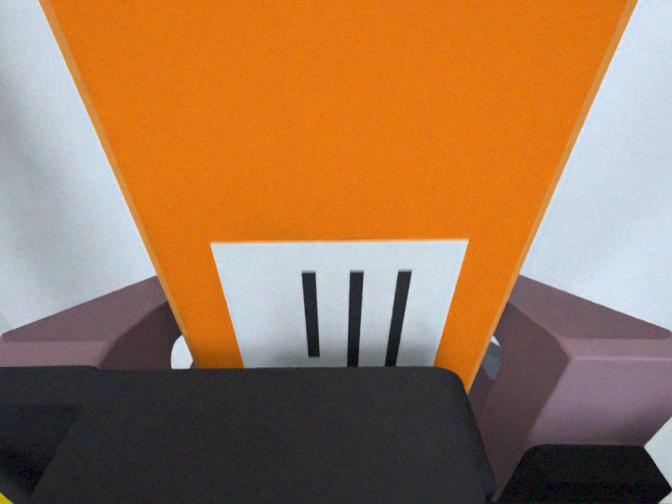

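Scene clock: 594.00 s.
Joint torques (N m): arm1=[2.32 -10.87 7.69 0.75 0.17 0.08] | arm2=[-0.32 -4.01 7.9 1.29 -0.09 -0.18] | arm3=[0.03 -15.33 9.33 -0.28 -0.02 -0.24] | arm4=[-1.49 2.26 8.49 2.17 -0.17 0.12] | arm5=[-0.97 -11.87 8.17 -0.17 -0.1 -0.04] | arm6=[-1.32 -11.11 11.12 -0.18 0.03 -0.04] | arm7=[-1.08 -12.4 8.59 0.53 -0.08 0.03] | arm8=[2.37 -2.2 8.95 0.62 -0.05 -0.01]
Heat: arm1: hottest joint3_rad 38 °C; arm2: hottest joint3_rad 36 °C; arm3: hottest joint2_rad 36 °C; arm4: hottest joint3_rad 38 °C; arm5: hottest joint3_rad 37 °C; arm6: hottest joint3_rad 34 °C; arm7: hottest joint3_rad 46 °C; arm8: hottest joint3_rad 33 °C.
move: arm3 done
Joint velocities: within noise
arm1.joint_positions: joint1_rad=-1.506 joint2_rad=+1.490 joint3_rad=+1.299 joint4_rad=-1.389 joint5_rad=+0.004 joint6_rad=+0.292 gripper_m=+0.09288
arm1.joint_status: not commanded
arm1.hand: x=-2.3047 y=-1.0079 z=+0.9648 quat_wxyz=(-0.001, -0.896, -0.444, -0.001) (m; scene frame)
arm1.hand_target: x=-2.3001 y=-1.0098 z=+0.9601 quat_wxyz=(+0.000, -0.895, -0.446, +0.000) (m; scene frame)
arm1.hand_status: not commanded
arm2, arm4, arm5, arm6, arm7, arm8: as last shown
arm3.joint_positions: joint1_rad=-1.196 joint2_rad=+1.533 joint3_rad=+1.355 joint4_rad=-1.406 joint5_rad=+0.000 joint6_rad=+0.103 gripper_m=+0.05866
arm3.joint_status: all done
arm3.hand: x=+0.5393 y=-0.1772 z=+0.9529 quat_wxyz=(+0.001, +0.578, -0.816, +0.003) (m; scene frame)
arm3.hand_target: x=+0.5352 y=-0.1789 z=+0.9595 quat_wxyz=(-0.002, +0.588, -0.809, +0.003) (m; scene frame)
arm3.hand_status: not commanded
pictures: arm3_cam_wrist, cam_arm3
camera_calibration:
arm3_cam_wrist: T_world_to_cam=[[0.941463, -0.336824, 0.0140045, -0.58187], [-0.280641, -0.760055, 0.586137, -0.536014], [-0.186781, -0.555757, -0.810091, 0.898177], [0, 0, 0, 1]] pos_world=[0.565144, -0.10422, 1.04993]

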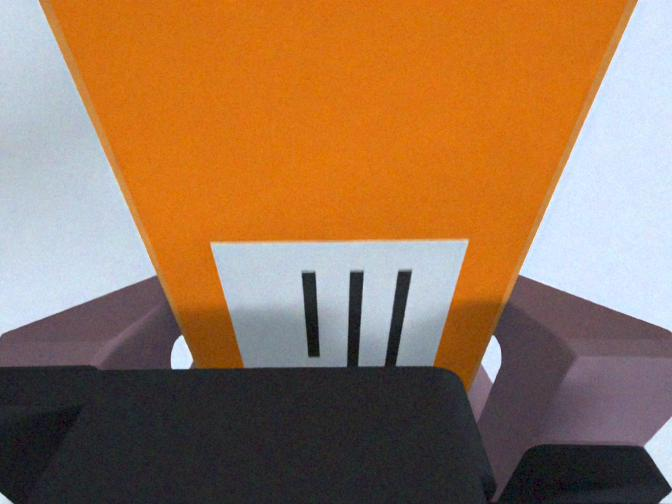

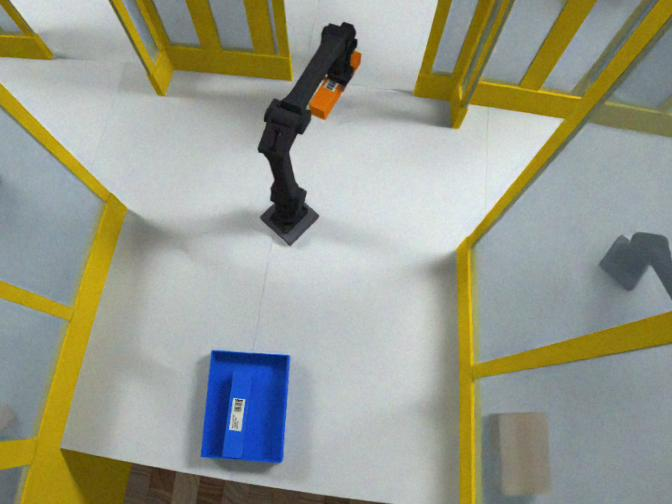

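move(arm3={"target":[0.59,0.045,0.85,0,0.5878,-0.809,0],"speed":0.3}, cameras=[])

move(arm3={"target":[0.59,0.045,0.765,0,0.5878,-0.809,0],"speed":0.2}, cameras=[])

move(arm3={"target":[0.59,0.045,0.728,0,0.5878,-0.809,0],"speed":0.1}, cameras=["cam_arm6"])

Scene clock: 603.77 s.
Joint torques (N m): arm1=[2.14 -10.99 7.72 0.73 0.19 0.07] | arm2=[-0.32 -3.96 7.88 1.29 -0.09 -0.18] | arm3=[-0.32 -23.59 14.08 -0.14 -0.24 -0.22] | arm4=[-1.49 2.26 8.49 2.15 -0.17 0.12] | arm5=[-1.26 -11.52 8.42 0.02 -0.14 -0.05] | arm6=[-1.32 -11.11 11.11 -0.23 0.04 -0.04] | arm7=[-0.79 -12.4 8.61 0.54 -0.1 0.03] | arm8=[2.37 -2.26 9.02 0.64 -0.04 -0.02]
Heat: arm1: hottest joint3_rad 37 °C; arm2: hottest joint3_rad 36 °C; arm3: hottest joint2_rad 36 °C; arm4: hottest joint3_rad 38 °C; arm5: hottest joint3_rad 37 °C; arm6: hottest joint3_rad 34 °C; arm7: hottest joint3_rad 45 °C; arm8: hottest joint3_rad 33 °C.
move: arm3 off_target
Joint velocities: within noise
arm1, arm2, arm4, arm5, arm6, arm7, arm8: as last shown
arm3.joint_positions: joint1_rad=-1.196 joint2_rad=+2.191 joint3_rad=+1.983 joint4_rad=-1.412 joint5_rad=+0.000 joint6_rad=+0.098 gripper_m=+0.05866
arm3.joint_status: not commanded
arm3.hand: x=+0.5891 y=+0.0283 z=+0.8311 quat_wxyz=(+0.014, +0.580, -0.815, +0.015) (m; scene frame)
arm3.hand_target: x=+0.5897 y=+0.0438 z=+0.8503 quat_wxyz=(-0.001, +0.588, -0.809, +0.000) (m; scene frame)
arm3.hand_status: off_target (0.025 m and 2.7 deg from the pose sent, 0.250 m and 1.5 deg at the start)
pictures: none
No camera images: "cameras" was empty.

Scene clock: 605.07 s.
Joint torques (N m): arm1=[1.96 -10.34 7.66 0.7 0.17 0.06] | arm2=[-0.32 -3.96 7.9 1.29 -0.08 -0.18] | arm3=[-0.32 -25.23 9.29 0.51 -0.23 -0.22] | arm4=[-1.49 2.26 8.49 2.15 -0.17 0.12] | arm5=[-0.91 -11.69 8.46 0.02 -0.15 -0.03] | arm6=[-1.32 -11.16 11.11 -0.18 0.03 -0.04] | arm7=[-1.03 -12.28 8.61 0.51 -0.08 0.02] | arm8=[2.26 -2.32 9.01 0.66 -0.05 -0.03]
Heat: arm1: hottest joint3_rad 37 °C; arm2: hottest joint3_rad 36 °C; arm3: hottest joint2_rad 36 °C; arm4: hottest joint3_rad 38 °C; arm5: hottest joint3_rad 37 °C; arm6: hottest joint3_rad 34 °C; arm7: hottest joint3_rad 45 °C; arm8: hottest joint3_rad 33 °C.
move: arm3 off_target
Joint velocities: within noise
arm1, arm2, arm4, arm5, arm6, arm7, arm8: as last shown
arm3.joint_positions: joint1_rad=-1.196 joint2_rad=+2.270 joint3_rad=+1.919 joint4_rad=-1.258 joint5_rad=-0.001 joint6_rad=+0.098 gripper_m=+0.05866
arm3.joint_status: not commanded
arm3.hand: x=+0.5913 y=+0.0362 z=+0.7555 quat_wxyz=(+0.011, +0.580, -0.815, +0.012) (m; scene frame)
arm3.hand_target: x=+0.5900 y=+0.0448 z=+0.7652 quat_wxyz=(+0.000, +0.588, -0.809, +0.000) (m; scene frame)
arm3.hand_status: off_target (0.013 m and 2.2 deg from the pose sent, 0.068 m and 2.7 deg at the start)
pictures: none
No camera images: "cameras" was empty.

Scene clock: 606.03 s.
Joint torques (N m): arm1=[1.96 -10.99 7.69 0.73 0.18 0.09] | arm2=[-0.32 -3.96 7.9 1.29 -0.09 -0.18] | arm3=[-0.32 -22.71 8.43 0.84 -0.24 -0.21] | arm4=[-1.49 2.26 8.49 2.17 -0.17 0.12] | arm5=[-1.08 -11.69 8.34 -0.08 -0.15 -0.05] | arm6=[-1.32 -11.16 11.12 -0.18 0.03 -0.04] | arm7=[-1.03 -12.51 8.64 0.51 -0.09 0.03] | arm8=[2.49 -2.26 9.02 0.54 -0.04 -0.01]
Heat: arm1: hottest joint3_rad 37 °C; arm2: hottest joint3_rad 36 °C; arm3: hottest joint2_rad 36 °C; arm4: hottest joint3_rad 38 °C; arm5: hottest joint3_rad 37 °C; arm6: hottest joint3_rad 34 °C; arm7: hottest joint3_rad 45 °C; arm8: hottest joint3_rad 33 °C.
move: arm3 off_target
Joint velocities: within noise
arm1, arm2, arm4, arm5, arm6, arm7, arm8: as last shown
arm3.joint_positions: joint1_rad=-1.196 joint2_rad=+2.281 joint3_rad=+1.897 joint4_rad=-1.196 joint5_rad=-0.001 joint6_rad=+0.098 gripper_m=+0.05866
arm3.joint_status: not commanded
arm3.hand: x=+0.5927 y=+0.0419 z=+0.7410 quat_wxyz=(+0.000, +0.580, -0.815, +0.002) (m; scene frame)
arm3.hand_target: x=+0.5899 y=+0.0447 z=+0.7282 quat_wxyz=(+0.000, +0.588, -0.809, +0.000) (m; scene frame)
arm3.hand_status: off_target (0.014 m and 1.2 deg from the pose sent, 0.029 m and 2.2 deg at the start)
pictures: cam_arm6

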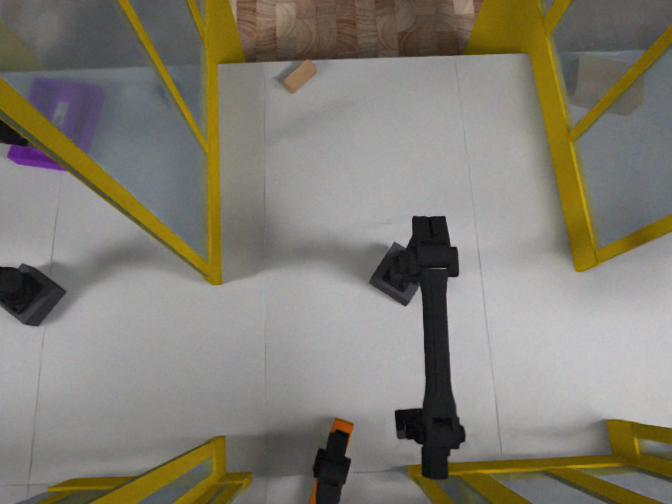

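move(arm3={"joints":{"gripper_m":0.093}}, cameras=[])

move(arm3={"target":[0.585,0.03,0.9,0,0.5878,-0.809,0],"speed":0.3}, cameras=[])

move(arm3={"joints":{"joint2_rad":0.9,"joint3_rad":1.5,"joint4_rad":-1.5,"joint1_rad":-2.3}}, cameras=[])

move(arm6={"joints":{"joint1_rad":-1.354}}, cameras=["arm6_cam_wrist"])

move(arm6={"target":[0.595,0.027,0.84,0,0.809,0.5878,0],"speed":0.3}, cameras=["arm6_cam_wrist","cam_arm6"])

Scene clock: 618.03 s.
Joint torques (N m): arm1=[2.32 -10.46 7.73 0.77 0.17 0.07] | arm2=[-0.32 -3.96 7.9 1.29 -0.09 -0.18] | arm3=[-0.44 -23.59 8.42 0.64 -0.24 -0.21] | arm4=[-1.44 2.26 8.49 2.17 -0.17 0.11] | arm5=[-1.38 -11.28 8.49 0.01 -0.12 -0.04] | arm6=[-1.32 -11.11 11.12 -0.2 0.03 -0.03] | arm7=[-1.08 -12.4 8.61 0.49 -0.08 0.02] | arm8=[2.43 -2.14 9.01 0.58 -0.04 -0.03]
Heat: arm1: hottest joint3_rad 36 °C; arm2: hottest joint3_rad 36 °C; arm3: hottest joint2_rad 37 °C; arm4: hottest joint3_rad 38 °C; arm5: hottest joint3_rad 38 °C; arm6: hottest joint3_rad 35 °C; arm7: hottest joint3_rad 44 °C; arm8: hottest joint3_rad 33 °C.
move: arm3 done
Joint velocities: within noise
arm1, arm2, arm4, arm5, arm6, arm8: as last shown
arm3.joint_positions: joint1_rad=-1.196 joint2_rad=+2.287 joint3_rad=+1.897 joint4_rad=-1.188 joint5_rad=-0.001 joint6_rad=+0.098 gripper_m=+0.09286
arm3.joint_status: all done
arm3.hand: x=+0.5930 y=+0.0430 z=+0.7371 quat_wxyz=(-0.001, +0.580, -0.815, +0.001) (m; scene frame)
arm3.hand_target: x=+0.5899 y=+0.0447 z=+0.7281 quat_wxyz=(+0.000, +0.588, -0.809, +0.000) (m; scene frame)
arm3.hand_status: not commanded
arm7.joint_positions: joint1_rad=+2.149 joint2_rad=+1.604 joint3_rad=+1.338 joint4_rad=-1.316 joint5_rad=+0.001 joint6_rad=+0.129 gripper_m=+0.09294
arm7.joint_status: not commanded
arm7.hand: x=-0.3939 y=+1.0816 z=+0.9608 quat_wxyz=(+0.003, +0.636, -0.771, +0.003) (m; scene frame)
arm7.hand_target: x=-0.3901 y=+1.0800 z=+0.9600 quat_wxyz=(+0.000, +0.636, -0.772, +0.000) (m; scene frame)
arm7.hand_status: not commanded
pictures: none
No camera images: "cameras" was empty.

Scene clock: 619.57 s.
Joint torques (N m): arm1=[2.37 -10.7 7.73 0.81 0.17 0.08] | arm2=[-0.32 -4.01 7.9 1.29 -0.08 -0.18] | arm3=[-0.21 -24.06 13.9 -0.42 -0.23 -0.2] | arm4=[-1.44 2.26 8.49 2.17 -0.17 0.11] | arm5=[-0.91 -11.81 8.39 -0.06 -0.12 -0.02] | arm6=[-1.26 -11.16 11.12 -0.18 0.03 -0.04] | arm7=[-1.08 -12.22 8.64 0.47 -0.08 0.03] | arm8=[2.14 -2.14 9.06 0.59 -0.02 -0.03]
Heat: arm1: hottest joint3_rad 36 °C; arm2: hottest joint3_rad 36 °C; arm3: hottest joint2_rad 37 °C; arm4: hottest joint3_rad 38 °C; arm5: hottest joint3_rad 38 °C; arm6: hottest joint3_rad 35 °C; arm7: hottest joint3_rad 43 °C; arm8: hottest joint3_rad 33 °C.
move: arm3 off_target
Joint velocities: within noise
arm1, arm5, arm6, arm7: as last shown
arm2.joint_positions: joint1_rad=-2.593 joint2_rad=+0.905 joint3_rad=+1.499 joint4_rad=-1.492 joint5_rad=+0.003 joint6_rad=-0.201 gripper_m=+0.09294
arm2.joint_status: not commanded
arm2.hand: x=-0.5449 y=-0.6593 z=+1.2892 quat_wxyz=(-0.326, +0.041, -0.943, +0.052) (m; scene frame)
arm2.hand_target: x=-0.5485 y=-0.6607 z=+1.2896 quat_wxyz=(-0.324, +0.045, -0.943, +0.055) (m; scene frame)
arm2.hand_status: not commanded
arm3.joint_positions: joint1_rad=-1.196 joint2_rad=+2.130 joint3_rad=+2.001 joint4_rad=-1.496 joint5_rad=-0.001 joint6_rad=+0.098 gripper_m=+0.09297
arm3.joint_status: not commanded
arm3.hand: x=+0.5858 y=+0.0154 z=+0.8770 quat_wxyz=(+0.016, +0.579, -0.815, +0.017) (m; scene frame)
arm3.hand_target: x=+0.5847 y=+0.0288 z=+0.9001 quat_wxyz=(+0.000, +0.588, -0.809, +0.000) (m; scene frame)
arm3.hand_status: off_target (0.027 m and 2.9 deg from the pose sent, 0.164 m and 1.2 deg at the start; pose on its path clipped on 9 of 46 steps)
arm4.joint_positions: joint1_rad=+0.616 joint2_rad=+0.604 joint3_rad=+1.432 joint4_rad=-1.309 joint5_rad=+0.016 joint6_rad=-0.390 gripper_m=+0.09293
arm4.joint_status: not commanded
arm4.hand: x=+1.6981 y=-0.3809 z=+1.3202 quat_wxyz=(-0.428, +0.708, -0.484, -0.284) (m; scene frame)
arm4.hand_target: x=+1.7014 y=-0.3815 z=+1.3220 quat_wxyz=(-0.433, +0.701, -0.490, -0.285) (m; scene frame)
arm4.hand_status: not commanded
arm8.joint_positions: joint1_rad=+1.594 joint2_rad=+0.903 joint3_rad=+1.501 joint4_rad=-1.492 joint5_rad=-0.001 joint6_rad=-0.005 gripper_m=+0.09294
arm8.joint_status: not commanded
arm8.hand: x=-1.4024 y=+0.4847 z=+1.2510 quat_wxyz=(-0.318, -0.269, -0.904, +0.096) (m; scene frame)
arm8.hand_target: x=-1.4033 y=+0.4874 z=+1.2500 quat_wxyz=(-0.315, -0.267, -0.906, +0.094) (m; scene frame)
arm8.hand_status: not commanded
pictures: none
No camera images: "cameras" was empty.

Scene clock: 621.67 s.
Joint torques (N m): arm1=[2.43 -10.81 7.73 0.66 0.19 0.08] | arm2=[-0.32 -4.01 7.91 1.29 -0.09 -0.18] | arm3=[-1.67 -4.13 9.51 0.92 -0.15 -0.19] | arm4=[-1.44 2.26 8.49 2.15 -0.17 0.11] | arm5=[-0.97 -11.69 8.31 -0.17 -0.16 -0.04] | arm6=[-1.26 -11.05 11.11 -0.2 0.03 -0.04] | arm7=[-1.14 -12.34 8.54 0.5 -0.09 0.04] | arm8=[2.32 -2.49 8.99 0.66 -0.05 -0.04]
Heat: arm1: hottest joint3_rad 36 °C; arm2: hottest joint3_rad 36 °C; arm3: hottest joint2_rad 37 °C; arm4: hottest joint3_rad 38 °C; arm5: hottest joint3_rad 38 °C; arm6: hottest joint3_rad 35 °C; arm7: hottest joint3_rad 43 °C; arm8: hottest joint3_rad 33 °C.
move: arm3 done
Joint velocities: within noise
arm1, arm2, arm4, arm7, arm8: as last shown
arm3.joint_positions: joint1_rad=-2.286 joint2_rad=+0.907 joint3_rad=+1.493 joint4_rad=-1.496 joint5_rad=-0.003 joint6_rad=+0.097 gripper_m=+0.09299
arm3.joint_status: all done
arm3.hand: x=+0.7343 y=-0.5393 z=+1.2417 quat_wxyz=(-0.322, +0.069, -0.942, -0.059) (m; scene frame)
arm3.hand_target: x=+0.7320 y=-0.5439 z=+1.2462 quat_wxyz=(-0.328, +0.069, -0.941, -0.056) (m; scene frame)
arm3.hand_status: not commanded
arm5.joint_positions: joint1_rad=+0.639 joint2_rad=+1.514 joint3_rad=+1.576 joint4_rad=-1.640 joint5_rad=+0.001 joint6_rad=+0.370 gripper_m=+0.09397
arm5.joint_status: not commanded
arm5.hand: x=+1.7475 y=+0.4777 z=+1.0781 quat_wxyz=(-0.005, +1.000, +0.004, +0.005) (m; scene frame)
arm5.hand_target: x=+1.7470 y=+0.4773 z=+1.0933 quat_wxyz=(+0.001, +1.000, +0.004, -0.008) (m; scene frame)
arm5.hand_status: not commanded
arm6.joint_positions: joint1_rad=-0.991 joint2_rad=+1.518 joint3_rad=+1.567 joint4_rad=-1.640 joint5_rad=+0.000 joint6_rad=-0.092 gripper_m=+0.09290
arm6.joint_status: not commanded
arm6.hand: x=+0.8330 y=+0.1825 z=+1.1025 quat_wxyz=(+0.007, -0.688, -0.726, -0.007) (m; scene frame)
arm6.hand_target: x=+0.8289 y=+0.1808 z=+1.1225 quat_wxyz=(-0.007, -0.693, -0.721, +0.008) (m; scene frame)
arm6.hand_status: not commanded
pictures: none
No camera images: "cameras" was empty.

Scene clock: 622.80 s.
Joint torques (N m): arm1=[2.73 -10.75 7.61 0.68 0.19 0.09] | arm2=[-0.32 -3.96 7.9 1.29 -0.09 -0.18] | arm3=[-1.67 -4.66 9.32 0.94 -0.14 -0.19] | arm4=[-1.44 2.26 8.49 2.17 -0.17 0.11] | arm5=[-1.03 -12.28 8.28 -0.03 -0.12 -0.02] | arm6=[-0.03 -11.16 11.12 -0.18 -0.01 -0.04] | arm7=[-1.14 -12.45 8.59 0.51 -0.09 0.03] | arm8=[2.37 -2.14 9.01 0.61 -0.03 -0.02]
Heat: arm1: hottest joint3_rad 36 °C; arm2: hottest joint3_rad 36 °C; arm3: hottest joint2_rad 37 °C; arm4: hottest joint3_rad 38 °C; arm5: hottest joint3_rad 38 °C; arm6: hottest joint3_rad 35 °C; arm7: hottest joint3_rad 43 °C; arm8: hottest joint3_rad 33 °C.
move: arm6 done
Joint velocities: within noise
arm1, arm2, arm3, arm4, arm5, arm7, arm8: as last shown
arm6.joint_positions: joint1_rad=-1.360 joint2_rad=+1.518 joint3_rad=+1.567 joint4_rad=-1.640 joint5_rad=+0.001 joint6_rad=-0.092 gripper_m=+0.09290
arm6.joint_status: all done
arm6.hand: x=+0.6731 y=+0.2189 z=+1.1026 quat_wxyz=(+0.006, -0.809, -0.587, -0.008) (m; scene frame)
arm6.hand_target: x=+0.6752 y=+0.2160 z=+1.1226 quat_wxyz=(-0.005, -0.809, -0.588, +0.009) (m; scene frame)
arm6.hand_status: not commanded
pictures: arm6_cam_wrist
camera_calibration:
arm6_cam_wrist: T_world_to_cam=[[-0.952874, 0.303305, 0.00615492, 0.566755], [0.24805, 0.767281, 0.591398, -0.981123], [0.174651, 0.565054, -0.806357, 0.772111], [0, 0, 0, 1]] pos_world=[0.648563, 0.144613, 1.19934]

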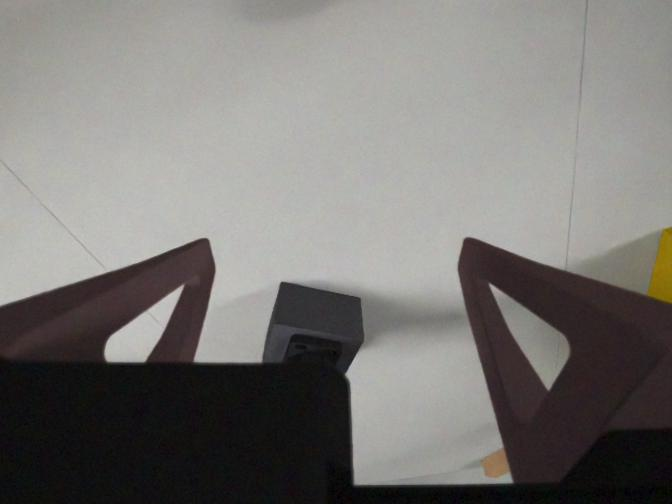

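Scene clock: 624.93 s.
Joint torques (N m): arm1=[2.61 -10.75 7.76 0.79 0.18 0.07] | arm2=[-0.32 -3.96 7.9 1.29 -0.08 -0.18] | arm3=[-1.67 -4.72 9.33 0.94 -0.16 -0.19] | arm4=[-1.49 2.26 8.49 2.17 -0.17 0.11] | arm5=[-0.73 -11.22 8.32 0.02 -0.11 -0.07] | arm6=[-0.15 -16.5 11.82 0.1 -0.04 -0.04] | arm7=[-1.03 -12.34 8.61 0.53 -0.08 0.03] | arm8=[2.32 -2.32 9.07 0.62 -0.05 -0.02]
Heat: arm1: hottest joint3_rad 36 °C; arm2: hottest joint3_rad 36 °C; arm3: hottest joint2_rad 36 °C; arm4: hottest joint3_rad 38 °C; arm5: hottest joint3_rad 38 °C; arm6: hottest joint3_rad 35 °C; arm7: hottest joint3_rad 43 °C; arm8: hottest joint3_rad 33 °C.
move: arm6 off_target
Joint velocities: within noise
arm1.joint_positions: joint1_rad=-1.506 joint2_rad=+1.490 joint3_rad=+1.299 joint4_rad=-1.389 joint5_rad=+0.004 joint6_rad=+0.292 gripper_m=+0.09288
arm1.joint_status: not commanded
arm1.hand: x=-2.3047 y=-1.0079 z=+0.9648 quat_wxyz=(-0.001, -0.896, -0.444, -0.001) (m; scene frame)
arm1.hand_target: x=-2.3001 y=-1.0098 z=+0.9601 quat_wxyz=(+0.000, -0.895, -0.446, +0.000) (m; scene frame)
arm1.hand_status: not commanded
arm2, arm3, arm4, arm5, arm7, arm8: as last shown
arm6.joint_positions: joint1_rad=-1.360 joint2_rad=+2.175 joint3_rad=+1.772 joint4_rad=-1.215 joint5_rad=+0.001 joint6_rad=-0.092 gripper_m=+0.09290
arm6.joint_status: not commanded
arm6.hand: x=+0.5992 y=+0.0478 z=+0.8255 quat_wxyz=(+0.013, -0.809, -0.587, -0.020) (m; scene frame)
arm6.hand_target: x=+0.5955 y=+0.0279 z=+0.8407 quat_wxyz=(+0.000, -0.809, -0.588, +0.000) (m; scene frame)
arm6.hand_status: off_target (0.026 m and 2.7 deg from the pose sent, 0.334 m and 1.1 deg at the start)
pictures: arm6_cam_wrist, cam_arm6
camera_calibration:
arm6_cam_wrist: T_world_to_cam=[[-0.952924, 0.303191, 0.00343564, 0.552234], [0.241502, 0.752088, 0.613221, -0.681035], [0.183339, 0.585183, -0.789904, 0.638495], [0, 0, 0, 1]] pos_world=[0.573648, -0.0288698, 0.920078]

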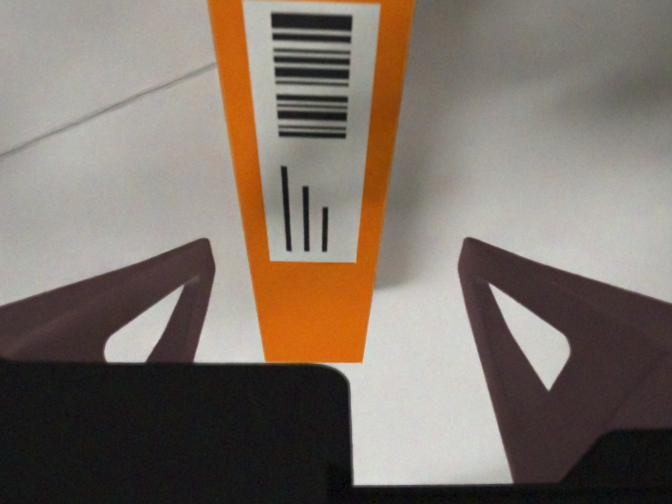

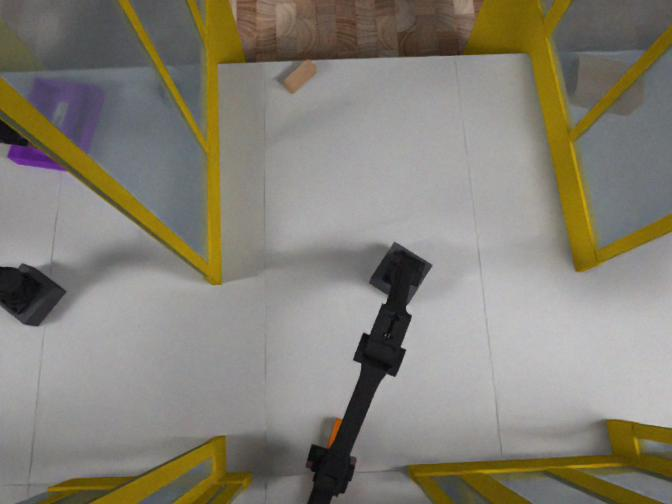

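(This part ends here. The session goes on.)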